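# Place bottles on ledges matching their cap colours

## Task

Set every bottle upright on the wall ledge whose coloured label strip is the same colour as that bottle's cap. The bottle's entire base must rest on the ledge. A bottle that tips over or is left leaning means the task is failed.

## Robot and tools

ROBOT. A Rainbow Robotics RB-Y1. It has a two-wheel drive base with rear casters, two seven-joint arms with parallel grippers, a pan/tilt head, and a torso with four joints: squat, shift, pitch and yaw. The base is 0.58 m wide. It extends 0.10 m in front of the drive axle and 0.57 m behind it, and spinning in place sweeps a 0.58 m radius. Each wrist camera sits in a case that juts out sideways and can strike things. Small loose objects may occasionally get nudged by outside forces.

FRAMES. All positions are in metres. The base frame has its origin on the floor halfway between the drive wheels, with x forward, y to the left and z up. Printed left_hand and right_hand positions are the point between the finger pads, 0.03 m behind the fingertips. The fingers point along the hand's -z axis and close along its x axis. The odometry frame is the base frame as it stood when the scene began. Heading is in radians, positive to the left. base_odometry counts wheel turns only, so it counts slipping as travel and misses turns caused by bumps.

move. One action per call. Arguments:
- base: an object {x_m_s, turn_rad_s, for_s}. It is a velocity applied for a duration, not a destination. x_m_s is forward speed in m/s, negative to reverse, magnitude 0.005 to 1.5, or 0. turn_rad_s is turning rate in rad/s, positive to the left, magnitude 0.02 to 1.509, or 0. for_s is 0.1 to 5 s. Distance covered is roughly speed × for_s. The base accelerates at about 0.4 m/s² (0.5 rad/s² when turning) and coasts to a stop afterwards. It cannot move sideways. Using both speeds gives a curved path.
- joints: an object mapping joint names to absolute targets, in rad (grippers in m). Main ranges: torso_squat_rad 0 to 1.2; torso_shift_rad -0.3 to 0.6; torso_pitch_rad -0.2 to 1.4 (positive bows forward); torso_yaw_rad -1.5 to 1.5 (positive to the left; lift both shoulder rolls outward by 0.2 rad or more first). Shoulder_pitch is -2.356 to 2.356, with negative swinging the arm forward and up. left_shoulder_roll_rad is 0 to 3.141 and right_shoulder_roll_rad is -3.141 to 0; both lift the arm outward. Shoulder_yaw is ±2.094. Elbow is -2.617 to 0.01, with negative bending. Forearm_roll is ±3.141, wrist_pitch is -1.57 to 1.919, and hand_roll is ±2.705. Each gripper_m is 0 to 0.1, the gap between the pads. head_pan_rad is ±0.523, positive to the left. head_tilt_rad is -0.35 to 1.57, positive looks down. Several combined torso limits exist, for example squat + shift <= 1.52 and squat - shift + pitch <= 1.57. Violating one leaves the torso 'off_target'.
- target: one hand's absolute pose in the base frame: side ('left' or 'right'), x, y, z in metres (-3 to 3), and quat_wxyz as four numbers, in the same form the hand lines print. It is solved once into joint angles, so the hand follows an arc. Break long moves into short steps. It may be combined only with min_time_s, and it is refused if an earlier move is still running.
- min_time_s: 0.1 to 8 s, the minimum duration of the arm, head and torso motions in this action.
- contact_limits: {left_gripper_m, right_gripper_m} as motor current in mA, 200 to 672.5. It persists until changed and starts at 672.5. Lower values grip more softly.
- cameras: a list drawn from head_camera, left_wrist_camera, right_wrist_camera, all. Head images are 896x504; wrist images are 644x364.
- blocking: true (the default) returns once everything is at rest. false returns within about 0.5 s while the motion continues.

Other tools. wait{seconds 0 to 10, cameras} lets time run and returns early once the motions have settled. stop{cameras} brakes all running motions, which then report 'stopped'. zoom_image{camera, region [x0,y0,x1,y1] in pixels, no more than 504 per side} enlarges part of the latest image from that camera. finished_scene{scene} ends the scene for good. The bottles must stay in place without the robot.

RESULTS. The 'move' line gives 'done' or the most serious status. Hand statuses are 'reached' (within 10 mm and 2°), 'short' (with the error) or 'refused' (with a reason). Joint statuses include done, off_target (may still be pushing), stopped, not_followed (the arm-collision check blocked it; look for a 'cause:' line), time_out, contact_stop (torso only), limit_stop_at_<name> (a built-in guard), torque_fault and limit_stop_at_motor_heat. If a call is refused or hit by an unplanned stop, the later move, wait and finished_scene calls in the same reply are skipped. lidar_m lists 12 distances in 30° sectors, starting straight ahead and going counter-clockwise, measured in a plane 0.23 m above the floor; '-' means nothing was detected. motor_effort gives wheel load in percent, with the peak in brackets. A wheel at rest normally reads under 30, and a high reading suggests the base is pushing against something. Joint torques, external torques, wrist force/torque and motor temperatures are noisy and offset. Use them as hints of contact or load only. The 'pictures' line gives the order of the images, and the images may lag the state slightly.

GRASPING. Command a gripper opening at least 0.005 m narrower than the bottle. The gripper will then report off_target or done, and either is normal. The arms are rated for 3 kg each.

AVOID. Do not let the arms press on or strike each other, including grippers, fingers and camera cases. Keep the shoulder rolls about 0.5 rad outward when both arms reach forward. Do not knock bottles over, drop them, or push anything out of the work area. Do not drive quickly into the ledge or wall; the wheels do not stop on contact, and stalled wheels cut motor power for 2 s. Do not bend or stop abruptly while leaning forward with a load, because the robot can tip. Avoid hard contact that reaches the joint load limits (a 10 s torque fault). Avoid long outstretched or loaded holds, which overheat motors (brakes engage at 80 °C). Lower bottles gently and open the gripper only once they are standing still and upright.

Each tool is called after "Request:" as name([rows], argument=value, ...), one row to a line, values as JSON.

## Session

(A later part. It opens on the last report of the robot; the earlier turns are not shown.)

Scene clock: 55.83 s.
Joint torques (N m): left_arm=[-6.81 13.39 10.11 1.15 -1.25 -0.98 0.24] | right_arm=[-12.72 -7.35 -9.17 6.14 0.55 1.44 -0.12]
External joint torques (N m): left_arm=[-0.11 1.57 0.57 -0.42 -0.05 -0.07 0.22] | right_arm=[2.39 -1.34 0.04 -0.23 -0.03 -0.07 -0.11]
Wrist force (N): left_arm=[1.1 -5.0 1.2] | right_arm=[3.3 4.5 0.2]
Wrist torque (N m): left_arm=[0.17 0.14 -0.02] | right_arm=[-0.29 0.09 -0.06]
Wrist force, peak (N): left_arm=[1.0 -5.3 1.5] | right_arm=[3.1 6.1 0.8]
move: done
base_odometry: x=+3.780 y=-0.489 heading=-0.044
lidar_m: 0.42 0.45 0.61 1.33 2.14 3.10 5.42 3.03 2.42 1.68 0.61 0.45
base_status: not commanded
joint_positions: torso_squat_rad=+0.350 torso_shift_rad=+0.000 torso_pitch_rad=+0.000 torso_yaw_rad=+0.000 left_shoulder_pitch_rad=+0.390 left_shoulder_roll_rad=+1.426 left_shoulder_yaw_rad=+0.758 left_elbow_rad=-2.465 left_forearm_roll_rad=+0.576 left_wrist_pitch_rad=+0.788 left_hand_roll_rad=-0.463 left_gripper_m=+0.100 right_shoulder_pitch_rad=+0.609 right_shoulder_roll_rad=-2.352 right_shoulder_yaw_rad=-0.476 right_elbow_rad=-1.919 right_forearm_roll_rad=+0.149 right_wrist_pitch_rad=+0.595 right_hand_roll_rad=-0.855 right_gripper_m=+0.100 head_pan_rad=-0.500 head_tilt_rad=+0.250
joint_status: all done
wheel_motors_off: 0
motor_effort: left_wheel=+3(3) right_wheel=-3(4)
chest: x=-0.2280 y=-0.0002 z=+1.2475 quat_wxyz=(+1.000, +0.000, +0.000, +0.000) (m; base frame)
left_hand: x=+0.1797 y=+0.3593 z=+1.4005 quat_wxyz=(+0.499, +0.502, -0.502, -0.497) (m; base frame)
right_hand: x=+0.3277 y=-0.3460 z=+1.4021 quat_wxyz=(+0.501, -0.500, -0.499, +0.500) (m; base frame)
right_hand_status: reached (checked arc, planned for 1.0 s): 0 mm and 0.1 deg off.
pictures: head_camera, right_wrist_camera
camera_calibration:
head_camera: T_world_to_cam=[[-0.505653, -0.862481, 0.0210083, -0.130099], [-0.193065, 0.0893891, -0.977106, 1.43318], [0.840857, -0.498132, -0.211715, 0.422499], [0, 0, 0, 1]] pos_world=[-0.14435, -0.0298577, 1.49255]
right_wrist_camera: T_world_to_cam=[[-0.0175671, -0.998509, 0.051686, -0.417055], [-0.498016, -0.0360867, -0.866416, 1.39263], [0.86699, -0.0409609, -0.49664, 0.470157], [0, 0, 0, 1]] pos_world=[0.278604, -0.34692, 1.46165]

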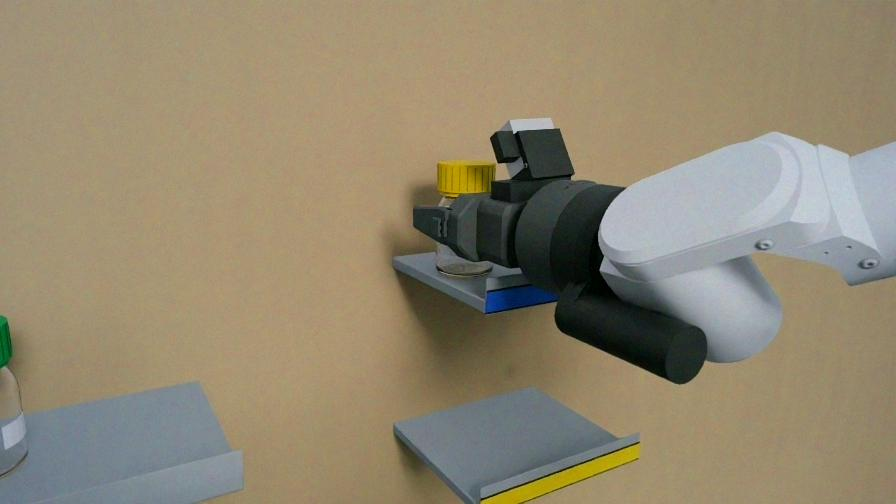

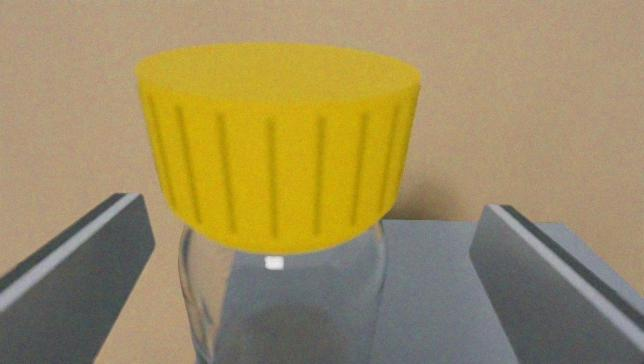

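Request:
move(target={"side": "right", "x": 0.328, "y": -0.341, "z": 1.402, "quat_wxyz": [0.5, -0.5, -0.5, 0.5]}, min_time_s=0.5)

Request:
move(contact_limits={"right_gripper_m": 450, "left_gripper_m": 450})

Request:
move(joints={"right_gripper_m": 0.04}, cameras=["right_wrist_camera", "head_camera"])

Scene clock: 57.57 s.
Joint torques (N m): left_arm=[-6.78 13.38 10.19 1.02 -1.25 -0.91 0.13] | right_arm=[-13.11 -8.12 -9.38 5.59 0.28 1.71 -0.3]
External joint torques (N m): left_arm=[-0.08 1.56 0.66 -0.56 -0.06 0 0.12] | right_arm=[2.06 -2.34 -0.26 -0.82 -0.32 0.19 -0.29]
Wrist force (N): left_arm=[1.0 -5.0 1.0] | right_arm=[3.3 4.1 1.0]
Wrist torque (N m): left_arm=[0.19 0.12 -0.01] | right_arm=[-0.18 0.12 -0.01]
Wrist force, peak (N): left_arm=[1.2 -5.2 1.1] | right_arm=[4.0 4.7 1.1]
move: done
base_odometry: x=+3.780 y=-0.489 heading=-0.044
lidar_m: 0.42 0.44 0.62 1.34 2.13 3.10 5.42 3.03 2.42 1.68 0.62 0.45
base_status: not commanded
joint_positions: torso_squat_rad=+0.350 torso_shift_rad=+0.000 torso_pitch_rad=+0.000 torso_yaw_rad=+0.000 left_shoulder_pitch_rad=+0.390 left_shoulder_roll_rad=+1.426 left_shoulder_yaw_rad=+0.758 left_elbow_rad=-2.465 left_forearm_roll_rad=+0.576 left_wrist_pitch_rad=+0.788 left_hand_roll_rad=-0.463 left_gripper_m=+0.100 right_shoulder_pitch_rad=+0.611 right_shoulder_roll_rad=-2.363 right_shoulder_yaw_rad=-0.480 right_elbow_rad=-1.927 right_forearm_roll_rad=+0.142 right_wrist_pitch_rad=+0.610 right_hand_roll_rad=-0.857 right_gripper_m=+0.100 head_pan_rad=-0.500 head_tilt_rad=+0.250
joint_status: all done
wheel_motors_off: 0
motor_effort: left_wheel=+2(3) right_wheel=-2(4)
chest: x=-0.2280 y=-0.0002 z=+1.2475 quat_wxyz=(+1.000, +0.000, +0.000, +0.000) (m; base frame)
left_hand: x=+0.1797 y=+0.3593 z=+1.4005 quat_wxyz=(+0.499, +0.502, -0.502, -0.497) (m; base frame)
right_hand: x=+0.3279 y=-0.3412 z=+1.4021 quat_wxyz=(+0.500, -0.500, -0.500, +0.500) (m; base frame)
right_hand_status: reached (checked arc, planned for 0.5 s): 0 mm and 0.0 deg off.
pictures: none

Scene clock: 57.87 s.
Joint torques (N m): left_arm=[-6.66 13.08 10.09 1.24 -1.11 -1.04 0.1] | right_arm=[-12.87 -7.18 -9.85 5.49 0.35 1.72 -0.14]
External joint torques (N m): left_arm=[0.03 1.26 0.56 -0.34 0.08 -0.12 0.09] | right_arm=[2.3 -1.4 -0.72 -0.92 -0.25 0.2 -0.14]
Wrist force (N): left_arm=[1.1 -4.8 1.1] | right_arm=[3.0 4.1 0.5]
Wrist torque (N m): left_arm=[0.16 0.15 0.00] | right_arm=[-0.21 0.02 -0.05]
Wrist force, peak (N): left_arm=[1.1 -5.1 1.4] | right_arm=[3.3 5.0 1.0]
base_odometry: x=+3.780 y=-0.489 heading=-0.044
lidar_m: 0.42 0.45 0.61 1.34 2.13 3.11 5.42 3.03 2.41 1.69 0.61 0.44
base_status: not commanded
joint_positions: torso_squat_rad=+0.350 torso_shift_rad=+0.000 torso_pitch_rad=+0.000 torso_yaw_rad=+0.000 left_shoulder_pitch_rad=+0.390 left_shoulder_roll_rad=+1.426 left_shoulder_yaw_rad=+0.758 left_elbow_rad=-2.465 left_forearm_roll_rad=+0.576 left_wrist_pitch_rad=+0.788 left_hand_roll_rad=-0.463 left_gripper_m=+0.100 right_shoulder_pitch_rad=+0.611 right_shoulder_roll_rad=-2.363 right_shoulder_yaw_rad=-0.480 right_elbow_rad=-1.927 right_forearm_roll_rad=+0.142 right_wrist_pitch_rad=+0.610 right_hand_roll_rad=-0.857 right_gripper_m=+0.100 head_pan_rad=-0.500 head_tilt_rad=+0.250
joint_status: not commanded
wheel_motors_off: 0
motor_effort: left_wheel=+3(3) right_wheel=-4(4)
contact_limits: left_gripper_m 450 mA; right_gripper_m 450 mA
chest: x=-0.2280 y=-0.0002 z=+1.2475 quat_wxyz=(+1.000, +0.000, +0.000, +0.000) (m; base frame)
left_hand: x=+0.1797 y=+0.3593 z=+1.4005 quat_wxyz=(+0.499, +0.502, -0.502, -0.497) (m; base frame)
right_hand: x=+0.3279 y=-0.3412 z=+1.4021 quat_wxyz=(+0.500, -0.500, -0.500, +0.500) (m; base frame)
pictures: none

Scene clock: 59.07 s.
Joint torques (N m): left_arm=[-6.61 13.01 10.33 1.32 -1.27 -0.9 0.11] | right_arm=[-12.83 -7.51 -8.97 5.59 0.19 1.68 -0.11]
External joint torques (N m): left_arm=[0.08 1.19 0.8 -0.25 -0.07 0.01 0.09] | right_arm=[2.35 -1.73 0.15 -0.82 -0.41 0.17 -0.1]
Wrist force (N): left_arm=[0.9 -5.0 1.2] | right_arm=[4.4 4.3 0.8]
Wrist torque (N m): left_arm=[0.19 0.09 -0.03] | right_arm=[-0.26 0.14 -0.03]
Wrist force, peak (N): left_arm=[1.3 -5.2 1.4] | right_arm=[3.7 5.4 0.9]
move: off_target
base_odometry: x=+3.780 y=-0.489 heading=-0.044
lidar_m: 0.42 0.44 0.61 1.33 2.14 3.10 5.41 3.03 2.42 1.68 0.62 0.45
base_status: not commanded
joint_positions: torso_squat_rad=+0.350 torso_shift_rad=+0.000 torso_pitch_rad=+0.000 torso_yaw_rad=+0.000 left_shoulder_pitch_rad=+0.390 left_shoulder_roll_rad=+1.426 left_shoulder_yaw_rad=+0.758 left_elbow_rad=-2.465 left_forearm_roll_rad=+0.576 left_wrist_pitch_rad=+0.788 left_hand_roll_rad=-0.463 left_gripper_m=+0.100 right_shoulder_pitch_rad=+0.611 right_shoulder_roll_rad=-2.363 right_shoulder_yaw_rad=-0.480 right_elbow_rad=-1.927 right_forearm_roll_rad=+0.142 right_wrist_pitch_rad=+0.610 right_hand_roll_rad=-0.857 right_gripper_m=+0.055 head_pan_rad=-0.500 head_tilt_rad=+0.250
joint_status: right_gripper_m off_target (ended at +0.055, target +0.040)
wheel_motors_off: 0
motor_effort: left_wheel=+3(3) right_wheel=-3(4)
contact_limits: left_gripper_m 450 mA; right_gripper_m 450 mA
chest: x=-0.2280 y=-0.0002 z=+1.2475 quat_wxyz=(+1.000, +0.000, +0.000, +0.000) (m; base frame)
left_hand: x=+0.1797 y=+0.3593 z=+1.4005 quat_wxyz=(+0.499, +0.502, -0.502, -0.497) (m; base frame)
right_hand: x=+0.3279 y=-0.3411 z=+1.4021 quat_wxyz=(+0.500, -0.500, -0.500, +0.500) (m; base frame)
pictures: head_camera, right_wrist_camera
camera_calibration:
head_camera: T_world_to_cam=[[-0.505653, -0.862481, 0.0210083, -0.130099], [-0.193065, 0.0893891, -0.977106, 1.43318], [0.840857, -0.498132, -0.211715, 0.422499], [0, 0, 0, 1]] pos_world=[-0.14435, -0.0298577, 1.49255]
right_wrist_camera: T_world_to_cam=[[-0.0167367, -0.998534, 0.0514732, -0.412079], [-0.49628, -0.0363951, -0.867399, 1.39349], [0.868001, -0.0400625, -0.494944, 0.467802], [0, 0, 0, 1]] pos_world=[0.27861, -0.342017, 1.46146]

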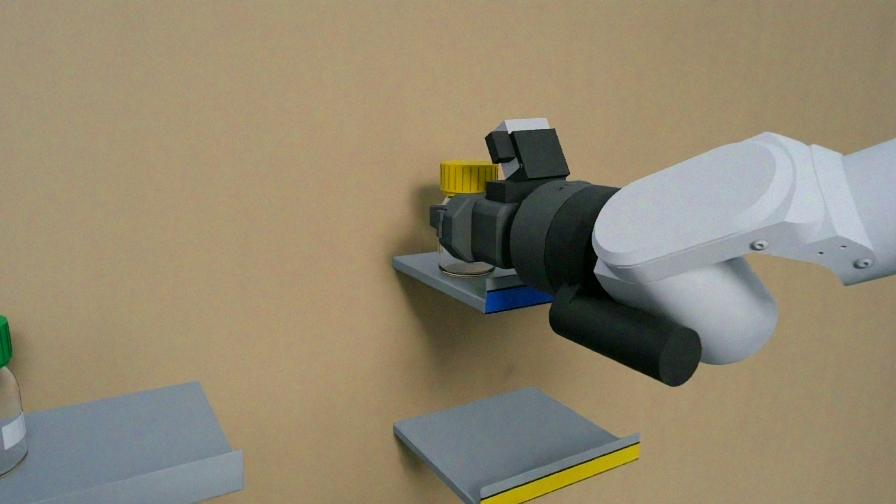

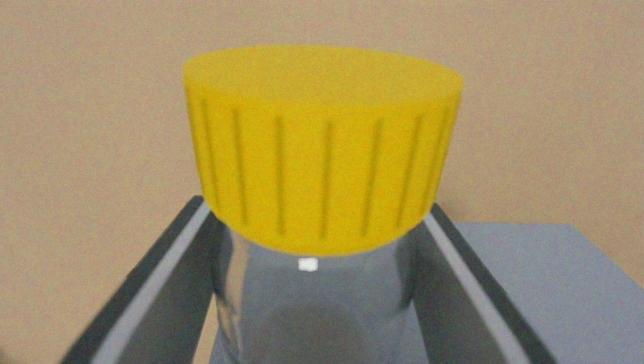

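Request:
zoom_image(camera="head_camera", region=[380, 230, 660, 504])

Scaled by 1.800 from the camera's 896x504 image, which has a finer 1280x720 frame.

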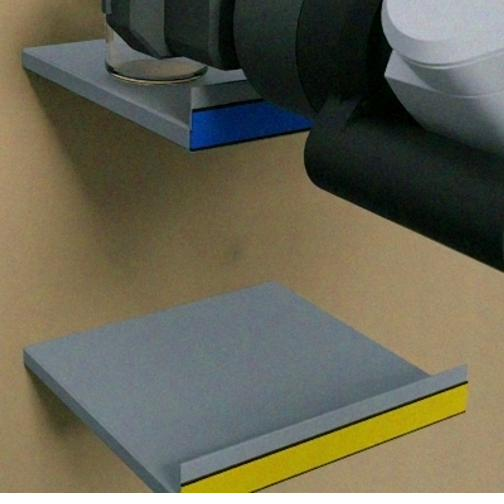

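Request:
move(target={"side": "right", "x": 0.328, "y": -0.341, "z": 1.436, "quat_wxyz": [0.5, -0.5, -0.5, 0.5]}, min_time_s=0.8, cameras=["right_wrist_camera", "head_camera"])

Scene clock: 63.47 s.
Joint torques (N m): left_arm=[-6.85 13 10.13 1.32 -1.28 -1.1 0.12] | right_arm=[-15.95 -8.81 -6.47 6.74 0.62 1.49 0.05]
External joint torques (N m): left_arm=[-0.15 1.18 0.6 -0.25 -0.09 -0.18 0.1] | right_arm=[-1.14 -1.91 2.52 -0.22 0.07 0.07 0.06]
Wrist force (N): left_arm=[0.8 -4.7 1.4] | right_arm=[2.8 6.4 0.2]
Wrist torque (N m): left_arm=[0.14 0.09 -0.03] | right_arm=[-0.24 0.04 -0.23]
Wrist force, peak (N): left_arm=[1.1 -5.4 1.5] | right_arm=[2.8 7.4 0.5]
move: done
base_odometry: x=+3.780 y=-0.489 heading=-0.044
lidar_m: 0.42 0.44 0.61 1.33 2.14 3.10 5.42 3.03 2.41 1.68 0.62 0.44
base_status: not commanded
joint_positions: torso_squat_rad=+0.350 torso_shift_rad=+0.000 torso_pitch_rad=+0.000 torso_yaw_rad=+0.000 left_shoulder_pitch_rad=+0.390 left_shoulder_roll_rad=+1.426 left_shoulder_yaw_rad=+0.758 left_elbow_rad=-2.465 left_forearm_roll_rad=+0.576 left_wrist_pitch_rad=+0.788 left_hand_roll_rad=-0.463 left_gripper_m=+0.100 right_shoulder_pitch_rad=+0.494 right_shoulder_roll_rad=-2.377 right_shoulder_yaw_rad=-0.435 right_elbow_rad=-1.883 right_forearm_roll_rad=+0.032 right_wrist_pitch_rad=+0.524 right_hand_roll_rad=-0.788 right_gripper_m=+0.055 head_pan_rad=-0.500 head_tilt_rad=+0.250
joint_status: all done
wheel_motors_off: 0
motor_effort: left_wheel=+2(3) right_wheel=-3(5)
contact_limits: left_gripper_m 450 mA; right_gripper_m 450 mA
chest: x=-0.2280 y=-0.0002 z=+1.2475 quat_wxyz=(+1.000, +0.000, +0.000, +0.000) (m; base frame)
left_hand: x=+0.1797 y=+0.3593 z=+1.4005 quat_wxyz=(+0.499, +0.502, -0.502, -0.497) (m; base frame)
right_hand: x=+0.3279 y=-0.3410 z=+1.4360 quat_wxyz=(+0.500, -0.500, -0.501, +0.500) (m; base frame)
right_hand_status: reached (checked arc, planned for 0.8 s): 0 mm and 0.1 deg off.
pictures: head_camera, right_wrist_camera
camera_calibration:
head_camera: T_world_to_cam=[[-0.505653, -0.862481, 0.0210083, -0.130099], [-0.193065, 0.0893891, -0.977106, 1.43318], [0.840857, -0.498132, -0.211715, 0.422499], [0, 0, 0, 1]] pos_world=[-0.14435, -0.0298577, 1.49255]
right_wrist_camera: T_world_to_cam=[[-0.0162789, -0.998569, 0.0509398, -0.413163], [-0.495363, -0.0362002, -0.867932, 1.4235], [0.868534, -0.0393626, -0.494065, 0.483356], [0, 0, 0, 1]] pos_world=[0.278613, -0.342015, 1.49536]

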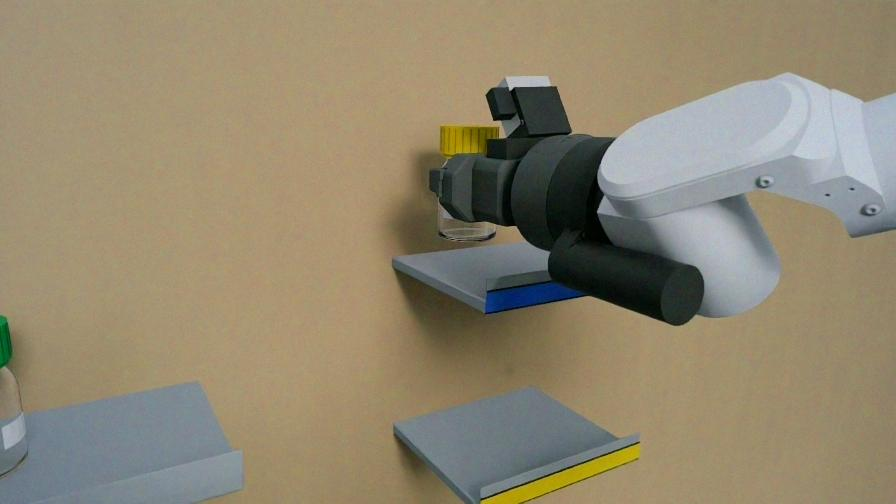

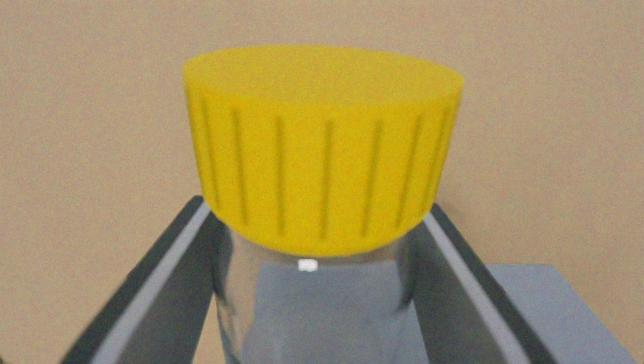

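Request:
move(target={"side": "right", "x": 0.19, "y": -0.341, "z": 1.436, "quat_wxyz": [0.5, -0.5, -0.5, 0.5]}, min_time_s=1.5, cameras=["right_wrist_camera", "head_camera"])

Scene clock: 65.53 s.
Joint torques (N m): left_arm=[-6.94 13.35 10.42 1.26 -1.22 -0.93 0.1] | right_arm=[-8.59 -13.83 -9.87 2.8 1.59 -0.94 -0.15]
External joint torques (N m): left_arm=[-0.24 1.54 0.89 -0.32 -0.02 -0.02 0.09] | right_arm=[-0.91 -0.61 -0.62 0.14 0.15 -0.09 -0.14]
Wrist force (N): left_arm=[1.0 -5.1 1.4] | right_arm=[2.9 7.0 0.3]
Wrist torque (N m): left_arm=[0.20 0.12 0.00] | right_arm=[-0.34 0.02 -0.21]
Wrist force, peak (N): left_arm=[0.8 -5.3 1.6] | right_arm=[3.3 7.1 1.3]
move: done
base_odometry: x=+3.780 y=-0.489 heading=-0.044
lidar_m: 0.43 0.45 0.61 1.33 2.14 3.10 5.42 3.03 2.41 1.68 0.62 0.45
base_status: not commanded
joint_positions: torso_squat_rad=+0.350 torso_shift_rad=+0.000 torso_pitch_rad=+0.000 torso_yaw_rad=+0.000 left_shoulder_pitch_rad=+0.390 left_shoulder_roll_rad=+1.426 left_shoulder_yaw_rad=+0.758 left_elbow_rad=-2.465 left_forearm_roll_rad=+0.576 left_wrist_pitch_rad=+0.788 left_hand_roll_rad=-0.463 left_gripper_m=+0.100 right_shoulder_pitch_rad=+0.197 right_shoulder_roll_rad=-1.550 right_shoulder_yaw_rad=-0.694 right_elbow_rad=-2.420 right_forearm_roll_rad=-0.666 right_wrist_pitch_rad=+0.892 right_hand_roll_rad=+0.434 right_gripper_m=+0.055 head_pan_rad=-0.500 head_tilt_rad=+0.250
joint_status: all done
wheel_motors_off: 0
motor_effort: left_wheel=+3(3) right_wheel=-3(4)
contact_limits: left_gripper_m 450 mA; right_gripper_m 450 mA
chest: x=-0.2279 y=-0.0003 z=+1.2475 quat_wxyz=(+1.000, +0.000, +0.000, +0.000) (m; base frame)
left_hand: x=+0.1797 y=+0.3593 z=+1.4005 quat_wxyz=(+0.499, +0.502, -0.502, -0.497) (m; base frame)
right_hand: x=+0.1897 y=-0.3407 z=+1.4362 quat_wxyz=(+0.500, -0.502, -0.501, +0.497) (m; base frame)
right_hand_status: reached (checked arc, planned for 1.5 s): 0 mm and 0.5 deg off.
pictures: head_camera, right_wrist_camera
camera_calibration:
head_camera: T_world_to_cam=[[-0.505653, -0.862481, 0.0210083, -0.130099], [-0.193065, 0.0893891, -0.977106, 1.43318], [0.840857, -0.498132, -0.211715, 0.422499], [0, 0, 0, 1]] pos_world=[-0.14435, -0.0298577, 1.49255]
right_wrist_camera: T_world_to_cam=[[-0.0212087, -0.99858, 0.0488597, -0.411127], [-0.490665, -0.0321841, -0.870754, 1.35971], [0.87109, -0.0424413, -0.489286, 0.595156], [0, 0, 0, 1]] pos_world=[0.140011, -0.341523, 1.49526]

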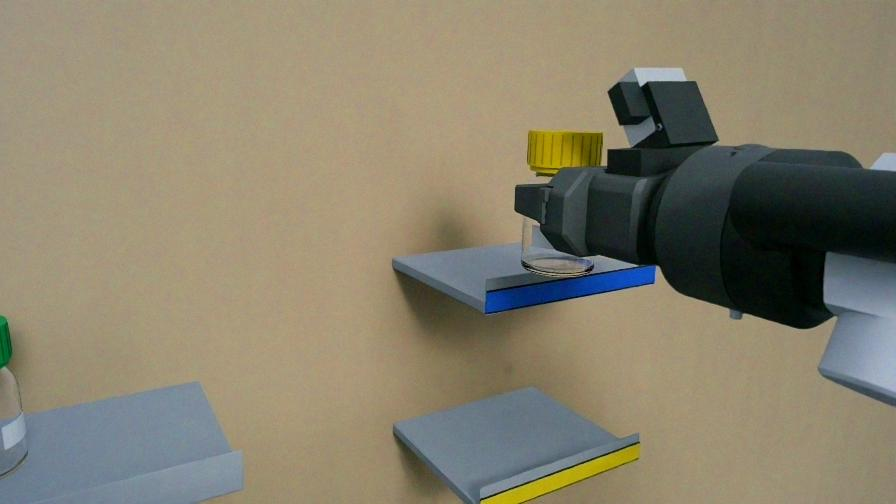

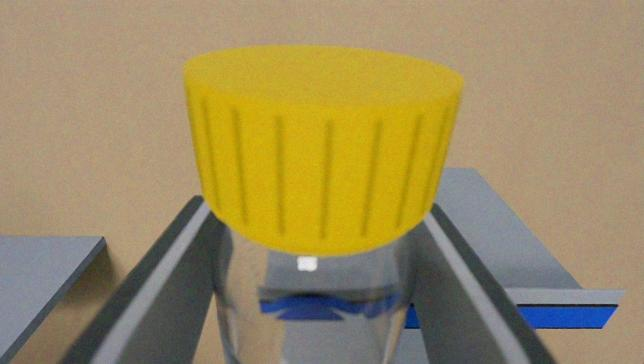

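Request:
move(target={"side": "right", "x": 0.185, "y": -0.375, "z": 1.335, "quat_wxyz": [0.5, -0.5, -0.5, 0.5]}, min_time_s=1.2)

Request:
move(target={"side": "right", "x": 0.185, "y": -0.4, "z": 1.238, "quat_wxyz": [0.5, -0.5, -0.5, 0.5]}, min_time_s=1.2, cameras=["right_wrist_camera", "head_camera"])

Scene clock: 67.60 s.
Joint torques (N m): left_arm=[-6.86 13.05 10.13 1.27 -1.21 -1.01 0.15] | right_arm=[-5.54 -13.64 -6.72 -1.81 1.29 -1.22 0.07]
External joint torques (N m): left_arm=[-0.16 1.23 0.6 -0.31 -0.01 -0.09 0.14] | right_arm=[0.57 -0.71 2.86 -0.38 0.18 -0.15 0.08]
Wrist force (N): left_arm=[1.0 -5.1 1.1] | right_arm=[3.0 6.1 0.5]
Wrist torque (N m): left_arm=[0.18 0.13 -0.01] | right_arm=[-0.24 0.07 -0.20]
Wrist force, peak (N): left_arm=[1.0 -5.2 1.3] | right_arm=[3.4 6.5 0.4]
move: done
base_odometry: x=+3.780 y=-0.489 heading=-0.044
lidar_m: 0.42 0.44 0.61 1.33 2.14 3.11 5.41 3.03 2.42 1.69 0.61 0.44
base_status: not commanded
joint_positions: torso_squat_rad=+0.350 torso_shift_rad=+0.000 torso_pitch_rad=+0.000 torso_yaw_rad=+0.000 left_shoulder_pitch_rad=+0.390 left_shoulder_roll_rad=+1.426 left_shoulder_yaw_rad=+0.758 left_elbow_rad=-2.465 left_forearm_roll_rad=+0.576 left_wrist_pitch_rad=+0.788 left_hand_roll_rad=-0.463 left_gripper_m=+0.100 right_shoulder_pitch_rad=+0.376 right_shoulder_roll_rad=-1.230 right_shoulder_yaw_rad=-0.546 right_elbow_rad=-2.452 right_forearm_roll_rad=-0.396 right_wrist_pitch_rad=+0.679 right_hand_roll_rad=+0.562 right_gripper_m=+0.055 head_pan_rad=-0.500 head_tilt_rad=+0.250
joint_status: all done
wheel_motors_off: 0
motor_effort: left_wheel=+3(3) right_wheel=-3(4)
contact_limits: left_gripper_m 450 mA; right_gripper_m 450 mA
chest: x=-0.2279 y=-0.0003 z=+1.2475 quat_wxyz=(+1.000, +0.000, +0.000, +0.000) (m; base frame)
left_hand: x=+0.1797 y=+0.3593 z=+1.4005 quat_wxyz=(+0.499, +0.502, -0.502, -0.497) (m; base frame)
right_hand: x=+0.1848 y=-0.3750 z=+1.3350 quat_wxyz=(+0.501, -0.500, -0.499, +0.500) (m; base frame)
right_hand_status: reached (checked arc, planned for 1.2 s): 0 mm and 0.1 deg off.
pictures: none

Scene clock: 69.13 s.
Joint torques (N m): left_arm=[-6.78 13.24 9.85 1.1 -1.22 -1.02 0.09] | right_arm=[-4.01 -13 -7.14 -4.93 0.77 -1.53 0.09]
External joint torques (N m): left_arm=[-0.09 1.42 0.31 -0.48 -0.03 -0.11 0.07] | right_arm=[1.07 -0.63 2.3 0.18 0.09 -0.28 0.09]
Wrist force (N): left_arm=[1.3 -4.8 1.3] | right_arm=[2.4 5.9 1.0]
Wrist torque (N m): left_arm=[0.14 0.15 -0.01] | right_arm=[-0.24 0.02 -0.25]
Wrist force, peak (N): left_arm=[1.2 -5.5 1.1] | right_arm=[3.2 6.9 0.6]
move: done
base_odometry: x=+3.780 y=-0.489 heading=-0.044
lidar_m: 0.42 0.44 0.62 1.33 2.14 3.10 5.42 3.03 2.42 1.68 0.61 0.44
base_status: not commanded
joint_positions: torso_squat_rad=+0.350 torso_shift_rad=+0.000 torso_pitch_rad=+0.000 torso_yaw_rad=+0.000 left_shoulder_pitch_rad=+0.390 left_shoulder_roll_rad=+1.426 left_shoulder_yaw_rad=+0.758 left_elbow_rad=-2.465 left_forearm_roll_rad=+0.576 left_wrist_pitch_rad=+0.788 left_hand_roll_rad=-0.463 left_gripper_m=+0.100 right_shoulder_pitch_rad=+0.439 right_shoulder_roll_rad=-0.982 right_shoulder_yaw_rad=-0.338 right_elbow_rad=-2.316 right_forearm_roll_rad=-0.163 right_wrist_pitch_rad=+0.400 right_hand_roll_rad=+0.669 right_gripper_m=+0.055 head_pan_rad=-0.500 head_tilt_rad=+0.250
joint_status: all done
wheel_motors_off: 0
motor_effort: left_wheel=+2(3) right_wheel=-3(4)
contact_limits: left_gripper_m 450 mA; right_gripper_m 450 mA
chest: x=-0.2279 y=-0.0003 z=+1.2475 quat_wxyz=(+1.000, +0.000, +0.000, +0.000) (m; base frame)
left_hand: x=+0.1797 y=+0.3593 z=+1.4005 quat_wxyz=(+0.499, +0.502, -0.502, -0.497) (m; base frame)
right_hand: x=+0.1849 y=-0.4000 z=+1.2380 quat_wxyz=(+0.500, -0.500, -0.500, +0.500) (m; base frame)
right_hand_status: reached (checked arc, planned for 1.2 s): 0 mm and 0.1 deg off.
pictures: head_camera, right_wrist_camera
camera_calibration:
head_camera: T_world_to_cam=[[-0.505653, -0.862481, 0.0210083, -0.130099], [-0.193065, 0.0893891, -0.977106, 1.43318], [0.840857, -0.498132, -0.211715, 0.422499], [0, 0, 0, 1]] pos_world=[-0.14435, -0.0298577, 1.49255]
right_wrist_camera: T_world_to_cam=[[-0.0172166, -0.99851, 0.0517832, -0.465073], [-0.497041, -0.036391, -0.866963, 1.17766], [0.867556, -0.0406646, -0.495674, 0.509169], [0, 0, 0, 1]] pos_world=[0.135607, -0.400819, 1.29745]

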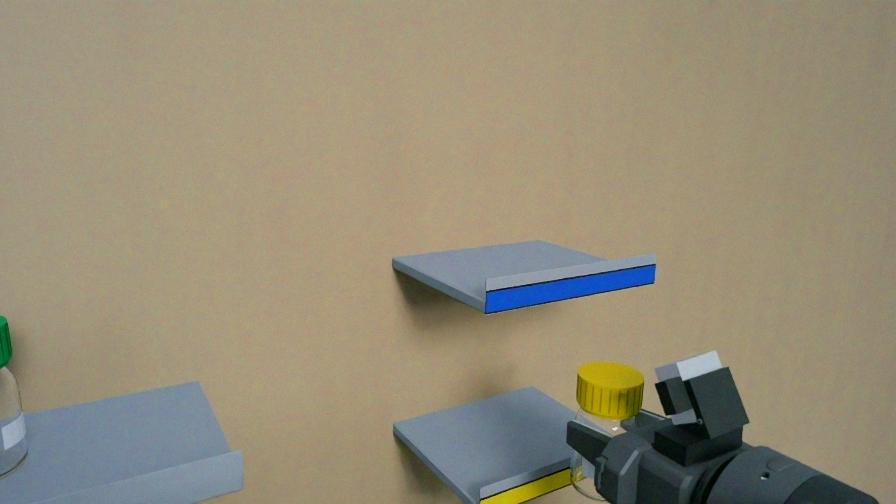

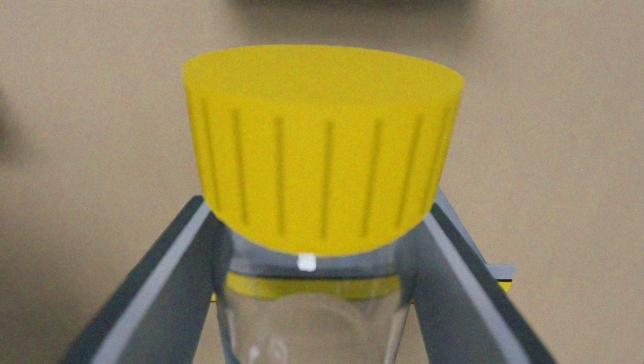

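Request:
move(target={"side": "right", "x": 0.29, "y": -0.4, "z": 1.238, "quat_wxyz": [0.5, -0.5, -0.5, 0.5]}, min_time_s=1.2)

Request:
move(joints={"head_tilt_rad": 0.45}, cameras=["right_wrist_camera", "head_camera"])

Scene clock: 71.97 s.
Joint torques (N m): left_arm=[-6.86 13.35 10.27 1.24 -1.2 -0.82 0.18] | right_arm=[-12.74 -17.49 -8.28 -5.21 0.68 -1.23 0.03]
External joint torques (N m): left_arm=[-0.16 1.53 0.73 -0.34 -0.01 0.09 0.17] | right_arm=[-0.81 -2.47 2.14 0.13 -0.03 0.04 0.04]
Wrist force (N): left_arm=[0.8 -5.0 1.3] | right_arm=[3.5 5.9 0.7]
Wrist torque (N m): left_arm=[0.16 0.08 -0.02] | right_arm=[-0.20 0.16 -0.20]
Wrist force, peak (N): left_arm=[1.0 -5.3 1.3] | right_arm=[1.9 7.3 6.5]
move: done
base_odometry: x=+3.780 y=-0.489 heading=-0.044
lidar_m: 0.42 0.44 0.62 1.33 2.14 3.10 5.41 3.02 2.42 1.67 0.61 0.45
base_status: not commanded
joint_positions: torso_squat_rad=+0.350 torso_shift_rad=+0.000 torso_pitch_rad=+0.000 torso_yaw_rad=+0.000 left_shoulder_pitch_rad=+0.390 left_shoulder_roll_rad=+1.426 left_shoulder_yaw_rad=+0.758 left_elbow_rad=-2.465 left_forearm_roll_rad=+0.576 left_wrist_pitch_rad=+0.788 left_hand_roll_rad=-0.463 left_gripper_m=+0.100 right_shoulder_pitch_rad=-0.046 right_shoulder_roll_rad=-1.026 right_shoulder_yaw_rad=-0.031 right_elbow_rad=-1.949 right_forearm_roll_rad=-0.147 right_wrist_pitch_rad=+0.419 right_hand_roll_rad=+0.682 right_gripper_m=+0.055 head_pan_rad=-0.500 head_tilt_rad=+0.250
joint_status: all done
wheel_motors_off: 0
motor_effort: left_wheel=+3(4) right_wheel=-3(4)
contact_limits: left_gripper_m 450 mA; right_gripper_m 450 mA
chest: x=-0.2280 y=-0.0002 z=+1.2475 quat_wxyz=(+1.000, +0.000, +0.000, +0.000) (m; base frame)
left_hand: x=+0.1797 y=+0.3593 z=+1.4006 quat_wxyz=(+0.499, +0.502, -0.502, -0.497) (m; base frame)
right_hand: x=+0.2898 y=-0.4001 z=+1.2379 quat_wxyz=(+0.500, -0.500, -0.500, +0.500) (m; base frame)
right_hand_status: reached (checked arc, planned for 1.2 s): 0 mm and 0.0 deg off.
pictures: none

Scene clock: 72.70 s.
Joint torques (N m): left_arm=[-6.72 13.33 10.18 1.11 -1.22 -0.92 0.08] | right_arm=[-13.17 -17.18 -8.59 -5.13 0.91 -1.16 0.14]
External joint torques (N m): left_arm=[-0.03 1.51 0.65 -0.47 -0.03 -0.01 0.07] | right_arm=[-1.25 -2.15 1.83 0.21 0.2 0.11 0.15]
Wrist force (N): left_arm=[1.1 -4.8 1.4] | right_arm=[2.7 6.1 0.5]
Wrist torque (N m): left_arm=[0.15 0.15 -0.03] | right_arm=[-0.22 0.03 -0.21]
Wrist force, peak (N): left_arm=[1.0 -5.1 1.3] | right_arm=[3.4 6.8 1.4]
move: done
base_odometry: x=+3.780 y=-0.489 heading=-0.044
lidar_m: 0.42 0.45 0.61 1.33 2.15 3.10 5.41 3.04 2.42 1.68 0.62 0.45
base_status: not commanded
joint_positions: torso_squat_rad=+0.350 torso_shift_rad=+0.000 torso_pitch_rad=+0.000 torso_yaw_rad=+0.000 left_shoulder_pitch_rad=+0.390 left_shoulder_roll_rad=+1.426 left_shoulder_yaw_rad=+0.758 left_elbow_rad=-2.465 left_forearm_roll_rad=+0.576 left_wrist_pitch_rad=+0.788 left_hand_roll_rad=-0.463 left_gripper_m=+0.100 right_shoulder_pitch_rad=-0.046 right_shoulder_roll_rad=-1.026 right_shoulder_yaw_rad=-0.031 right_elbow_rad=-1.949 right_forearm_roll_rad=-0.147 right_wrist_pitch_rad=+0.419 right_hand_roll_rad=+0.682 right_gripper_m=+0.055 head_pan_rad=-0.500 head_tilt_rad=+0.450
joint_status: all done
wheel_motors_off: 0
motor_effort: left_wheel=+3(3) right_wheel=-3(4)
contact_limits: left_gripper_m 450 mA; right_gripper_m 450 mA
chest: x=-0.2280 y=-0.0002 z=+1.2475 quat_wxyz=(+1.000, +0.000, +0.000, +0.000) (m; base frame)
left_hand: x=+0.1797 y=+0.3593 z=+1.4006 quat_wxyz=(+0.499, +0.502, -0.502, -0.497) (m; base frame)
right_hand: x=+0.2898 y=-0.4001 z=+1.2379 quat_wxyz=(+0.500, -0.500, -0.500, +0.500) (m; base frame)
pictures: head_camera, right_wrist_camera
camera_calibration:
head_camera: T_world_to_cam=[[-0.501357, -0.864835, 0.026488, -0.137213], [-0.359617, 0.180436, -0.915488, 1.30971], [0.786967, -0.468512, -0.401472, 0.686109], [0, 0, 0, 1]] pos_world=[-0.137744, -0.0335348, 1.47811]
right_wrist_camera: T_world_to_cam=[[-0.0170955, -0.998541, 0.051227, -0.46278], [-0.496477, -0.0359943, -0.867303, 1.23017], [0.867882, -0.04026, -0.495137, 0.41749], [0, 0, 0, 1]] pos_world=[0.240509, -0.401018, 1.29735]

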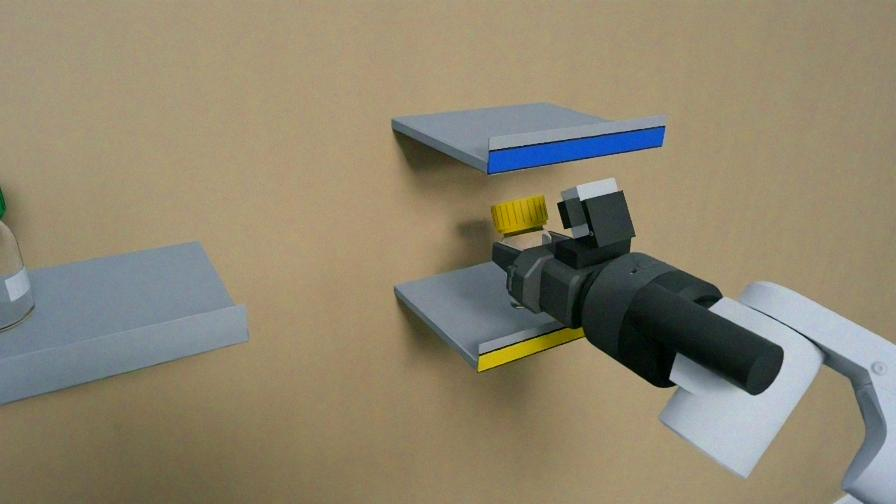

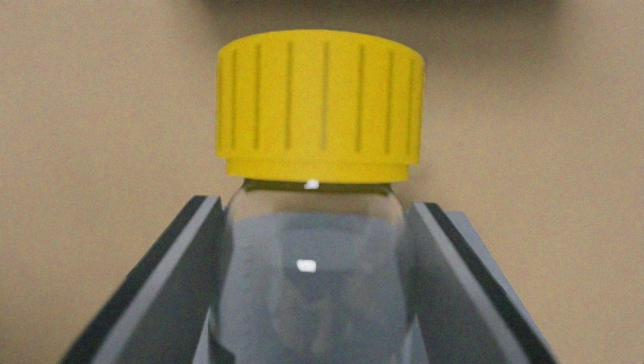

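Request:
zoom_image(camera="head_camera", region=[440, 150, 680, 390])

Scaled by 2.100 from the camera's 896x504 image, which has a finer 1280x720 frame.

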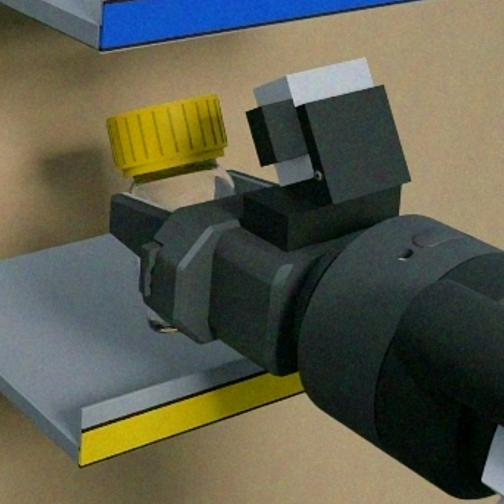

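Request:
move(target={"side": "right", "x": 0.308, "y": -0.4, "z": 1.23, "quat_wxyz": [0.5, -0.5, -0.5, 0.5]}, min_time_s=0.6)

Request:
move(target={"side": "right", "x": 0.325, "y": -0.4, "z": 1.222, "quat_wxyz": [0.5, -0.5, -0.5, 0.5]}, min_time_s=0.6, cameras=["right_wrist_camera", "head_camera"])

Scene clock: 81.90 s.
Joint torques (N m): left_arm=[-6.58 13.04 10.27 1.12 -1.32 -0.92 0.18] | right_arm=[-13.93 -15.4 -8.06 -5.17 0.88 -1.77 0.09]
External joint torques (N m): left_arm=[0.12 1.22 0.74 -0.46 -0.12 0 0.17] | right_arm=[-0.9 -0.27 2.31 0.46 0.21 -0.48 0.1]
Wrist force (N): left_arm=[1.1 -5.0 1.2] | right_arm=[2.8 6.5 0.7]
Wrist torque (N m): left_arm=[0.17 0.13 -0.02] | right_arm=[-0.30 0.09 -0.25]
Wrist force, peak (N): left_arm=[1.0 -5.3 1.3] | right_arm=[3.4 6.9 0.4]
move: done
base_odometry: x=+3.780 y=-0.489 heading=-0.044
lidar_m: 0.42 0.44 0.61 1.33 2.15 3.11 5.42 3.02 2.42 1.69 0.62 0.44
base_status: not commanded
joint_positions: torso_squat_rad=+0.350 torso_shift_rad=+0.000 torso_pitch_rad=+0.000 torso_yaw_rad=+0.000 left_shoulder_pitch_rad=+0.390 left_shoulder_roll_rad=+1.426 left_shoulder_yaw_rad=+0.758 left_elbow_rad=-2.465 left_forearm_roll_rad=+0.576 left_wrist_pitch_rad=+0.788 left_hand_roll_rad=-0.463 left_gripper_m=+0.100 right_shoulder_pitch_rad=-0.119 right_shoulder_roll_rad=-1.000 right_shoulder_yaw_rad=+0.021 right_elbow_rad=-1.864 right_forearm_roll_rad=-0.135 right_wrist_pitch_rad=+0.391 right_hand_roll_rad=+0.698 right_gripper_m=+0.055 head_pan_rad=-0.500 head_tilt_rad=+0.450
joint_status: all done
wheel_motors_off: 0
motor_effort: left_wheel=+3(3) right_wheel=-3(4)
contact_limits: left_gripper_m 450 mA; right_gripper_m 450 mA
chest: x=-0.2280 y=-0.0002 z=+1.2475 quat_wxyz=(+1.000, +0.000, +0.000, +0.000) (m; base frame)
left_hand: x=+0.1797 y=+0.3593 z=+1.4006 quat_wxyz=(+0.499, +0.502, -0.502, -0.497) (m; base frame)
right_hand: x=+0.3079 y=-0.4002 z=+1.2299 quat_wxyz=(+0.500, -0.500, -0.500, +0.500) (m; base frame)
right_hand_status: reached (checked arc, planned for 0.6 s): 0 mm and 0.0 deg off.
pictures: none

Scene clock: 82.83 s.
Joint torques (N m): left_arm=[-7.05 13.09 10.32 1.32 -1.13 -0.87 0.13] | right_arm=[-14.64 -15.15 -7.94 -5.31 0.63 -1.65 0.17]
External joint torques (N m): left_arm=[-0.35 1.27 0.79 -0.26 0.06 0.05 0.11] | right_arm=[-0.57 0.02 2.3 0.59 0.02 -0.33 0.17]
Wrist force (N): left_arm=[0.8 -4.8 1.3] | right_arm=[3.2 6.0 0.7]
Wrist torque (N m): left_arm=[0.16 0.09 -0.02] | right_arm=[-0.23 0.11 -0.23]
Wrist force, peak (N): left_arm=[1.0 -5.1 1.6] | right_arm=[2.8 7.0 0.3]
move: done
base_odometry: x=+3.780 y=-0.489 heading=-0.044
lidar_m: 0.42 0.44 0.61 1.33 2.14 3.10 5.41 3.03 2.42 1.68 0.62 0.44
base_status: not commanded
joint_positions: torso_squat_rad=+0.350 torso_shift_rad=+0.000 torso_pitch_rad=+0.000 torso_yaw_rad=+0.000 left_shoulder_pitch_rad=+0.390 left_shoulder_roll_rad=+1.426 left_shoulder_yaw_rad=+0.758 left_elbow_rad=-2.465 left_forearm_roll_rad=+0.576 left_wrist_pitch_rad=+0.788 left_hand_roll_rad=-0.463 left_gripper_m=+0.100 right_shoulder_pitch_rad=-0.185 right_shoulder_roll_rad=-0.973 right_shoulder_yaw_rad=+0.065 right_elbow_rad=-1.778 right_forearm_roll_rad=-0.124 right_wrist_pitch_rad=+0.360 right_hand_roll_rad=+0.713 right_gripper_m=+0.055 head_pan_rad=-0.500 head_tilt_rad=+0.450
joint_status: all done
wheel_motors_off: 0
motor_effort: left_wheel=+3(3) right_wheel=-3(4)
contact_limits: left_gripper_m 450 mA; right_gripper_m 450 mA
chest: x=-0.2280 y=-0.0002 z=+1.2475 quat_wxyz=(+1.000, +0.000, +0.000, +0.000) (m; base frame)
left_hand: x=+0.1797 y=+0.3593 z=+1.4006 quat_wxyz=(+0.499, +0.502, -0.502, -0.497) (m; base frame)
right_hand: x=+0.3249 y=-0.4002 z=+1.2220 quat_wxyz=(+0.500, -0.500, -0.500, +0.500) (m; base frame)
right_hand_status: reached (checked arc, planned for 0.6 s): 0 mm and 0.0 deg off.
pictures: head_camera, right_wrist_camera
camera_calibration:
head_camera: T_world_to_cam=[[-0.501357, -0.864835, 0.026488, -0.137213], [-0.359617, 0.180436, -0.915488, 1.30971], [0.786967, -0.468512, -0.401472, 0.686109], [0, 0, 0, 1]] pos_world=[-0.137744, -0.0335348, 1.47811]
right_wrist_camera: T_world_to_cam=[[-0.0172958, -0.998514, 0.0516838, -0.461986], [-0.496492, -0.0362912, -0.867282, 1.23366], [0.867869, -0.0406609, -0.495127, 0.378981], [0, 0, 0, 1]] pos_world=[0.275608, -0.401119, 1.28146]

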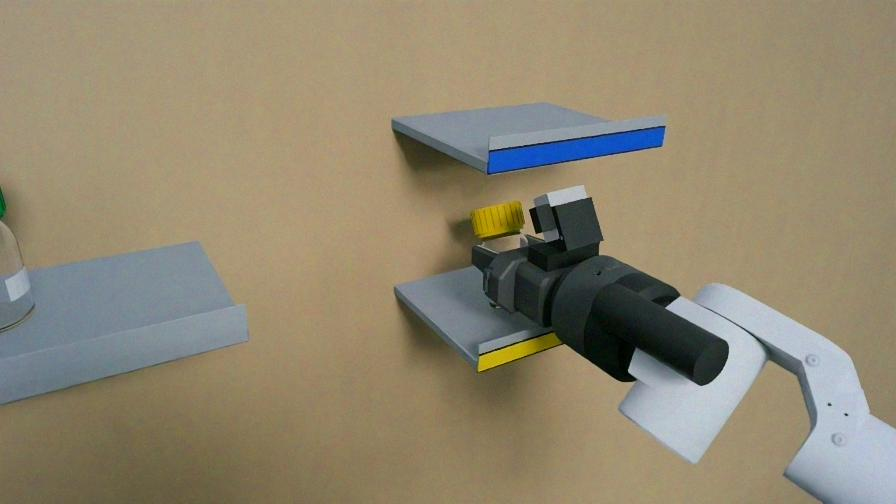

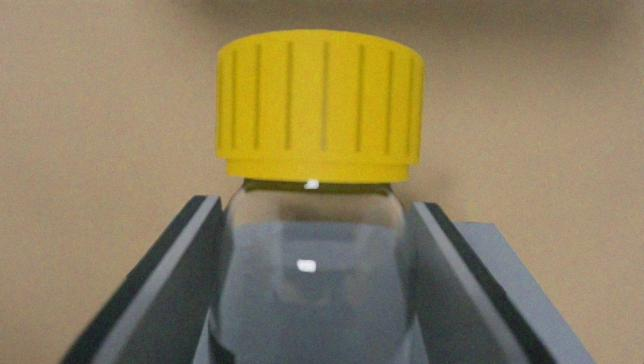

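Request:
move(target={"side": "right", "x": 0.325, "y": -0.4, "z": 1.217, "quat_wxyz": [0.5, -0.5, -0.5, 0.5]}, min_time_s=0.4)

Request:
move(target={"side": "right", "x": 0.325, "y": -0.4, "z": 1.213, "quat_wxyz": [0.5, -0.5, -0.5, 0.5]}, min_time_s=0.4, cameras=["right_wrist_camera", "head_camera"])

Scene clock: 83.93 s.
Joint torques (N m): left_arm=[-6.71 13.15 10.28 1.23 -1.24 -0.82 0.22] | right_arm=[-5.23 -9.94 -2.42 -2.6 -0.76 0.39 -0.04]
External joint torques (N m): left_arm=[-0.01 1.33 0.75 -0.35 -0.05 0.09 0.21] | right_arm=[8.84 5.16 7.75 3.41 -1.36 1.71 -0.03]
Wrist force (N): left_arm=[0.8 -5.0 1.2] | right_arm=[-0.8 -12.2 2.2]
Wrist torque (N m): left_arm=[0.17 0.12 -0.02] | right_arm=[-0.47 0.15 -0.02]
Wrist force, peak (N): left_arm=[0.9 -5.1 1.5] | right_arm=[-1.8 -12.5 1.7]
move: done
base_odometry: x=+3.780 y=-0.489 heading=-0.044
lidar_m: 0.42 0.45 0.61 1.33 2.14 3.10 5.41 3.02 2.41 1.69 0.61 0.45
base_status: not commanded
joint_positions: torso_squat_rad=+0.350 torso_shift_rad=+0.000 torso_pitch_rad=+0.000 torso_yaw_rad=+0.000 left_shoulder_pitch_rad=+0.390 left_shoulder_roll_rad=+1.426 left_shoulder_yaw_rad=+0.758 left_elbow_rad=-2.465 left_forearm_roll_rad=+0.576 left_wrist_pitch_rad=+0.788 left_hand_roll_rad=-0.463 left_gripper_m=+0.100 right_shoulder_pitch_rad=-0.183 right_shoulder_roll_rad=-0.961 right_shoulder_yaw_rad=+0.064 right_elbow_rad=-1.771 right_forearm_roll_rad=-0.113 right_wrist_pitch_rad=+0.349 right_hand_roll_rad=+0.716 right_gripper_m=+0.055 head_pan_rad=-0.500 head_tilt_rad=+0.450
joint_status: all done
wheel_motors_off: 0
motor_effort: left_wheel=+3(3) right_wheel=-3(4)
contact_limits: left_gripper_m 450 mA; right_gripper_m 450 mA
chest: x=-0.2282 y=-0.0002 z=+1.2475 quat_wxyz=(+1.000, +0.000, +0.000, +0.000) (m; base frame)
left_hand: x=+0.1794 y=+0.3593 z=+1.4006 quat_wxyz=(+0.499, +0.502, -0.502, -0.496) (m; base frame)
right_hand: x=+0.3250 y=-0.4000 z=+1.2196 quat_wxyz=(+0.498, -0.501, -0.501, +0.500) (m; base frame)
right_hand_status: reached (checked arc, planned for 0.4 s): 3 mm and 0.3 deg off.
pictures: none

Scene clock: 84.67 s.
Joint torques (N m): left_arm=[-6.77 13.14 10.36 1.24 -1.27 -0.98 0.1] | right_arm=[1.15 -6.71 4.06 0.29 -1.76 1.93 -0.19]
External joint torques (N m): left_arm=[-0.07 1.31 0.83 -0.34 -0.07 -0.07 0.08] | right_arm=[15.23 8.35 14.16 6.39 -2.35 3.25 -0.18]
Wrist force (N): left_arm=[0.6 -4.9 1.5] | right_arm=[-3.5 -25.9 2.8]
Wrist torque (N m): left_arm=[0.18 0.07 -0.03] | right_arm=[-0.61 0.15 0.15]
Wrist force, peak (N): left_arm=[1.3 -5.3 1.4] | right_arm=[-3.8 -26.3 2.1]
move: done
base_odometry: x=+3.780 y=-0.489 heading=-0.044
lidar_m: 0.42 0.44 0.62 1.33 2.14 3.11 5.41 3.03 2.41 1.68 0.62 0.45
base_status: not commanded
joint_positions: torso_squat_rad=+0.350 torso_shift_rad=+0.000 torso_pitch_rad=-0.001 torso_yaw_rad=+0.000 left_shoulder_pitch_rad=+0.390 left_shoulder_roll_rad=+1.426 left_shoulder_yaw_rad=+0.758 left_elbow_rad=-2.465 left_forearm_roll_rad=+0.576 left_wrist_pitch_rad=+0.788 left_hand_roll_rad=-0.463 left_gripper_m=+0.100 right_shoulder_pitch_rad=-0.181 right_shoulder_roll_rad=-0.952 right_shoulder_yaw_rad=+0.063 right_elbow_rad=-1.764 right_forearm_roll_rad=-0.105 right_wrist_pitch_rad=+0.340 right_hand_roll_rad=+0.719 right_gripper_m=+0.055 head_pan_rad=-0.500 head_tilt_rad=+0.450
joint_status: all done
wheel_motors_off: 0
motor_effort: left_wheel=+3(4) right_wheel=-3(4)
contact_limits: left_gripper_m 450 mA; right_gripper_m 450 mA
chest: x=-0.2284 y=-0.0001 z=+1.2475 quat_wxyz=(+1.000, +0.000, +0.000, +0.000) (m; base frame)
left_hand: x=+0.1791 y=+0.3594 z=+1.4008 quat_wxyz=(+0.499, +0.502, -0.502, -0.496) (m; base frame)
right_hand: x=+0.3251 y=-0.3999 z=+1.2177 quat_wxyz=(+0.497, -0.502, -0.501, +0.499) (m; base frame)
right_hand_status: reached (checked arc, planned for 0.4 s): 5 mm and 0.5 deg off.
pictures: head_camera, right_wrist_camera
camera_calibration:
head_camera: T_world_to_cam=[[-0.501447, -0.864786, 0.026367, -0.137089], [-0.35885, 0.180156, -0.915844, 1.31015], [0.787259, -0.468709, -0.400668, 0.685608], [0, 0, 0, 1]] pos_world=[-0.138346, -0.0332339, 1.47821]
right_wrist_camera: T_world_to_cam=[[-0.016346, -0.998395, 0.0542163, -0.464793], [-0.489477, -0.0392915, -0.87113, 1.23118], [0.871863, -0.0407771, -0.48805, 0.366698], [0, 0, 0, 1]] pos_world=[0.275325, -0.40072, 1.27668]

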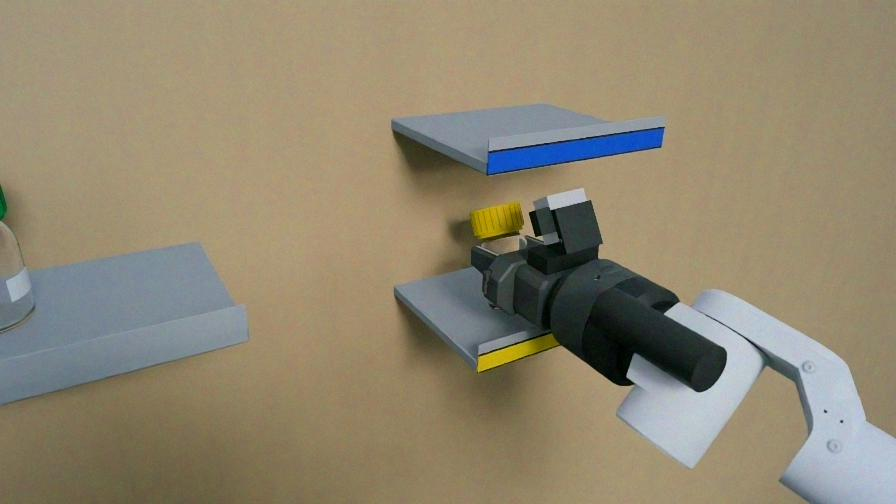

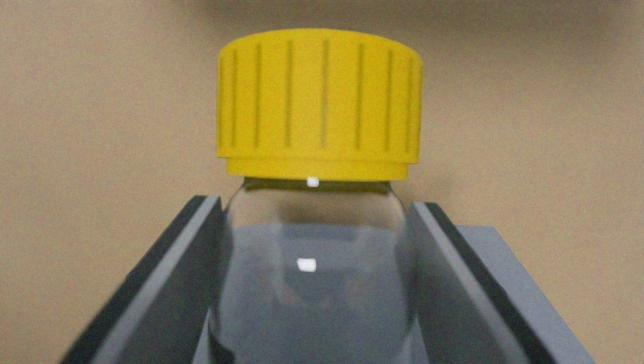

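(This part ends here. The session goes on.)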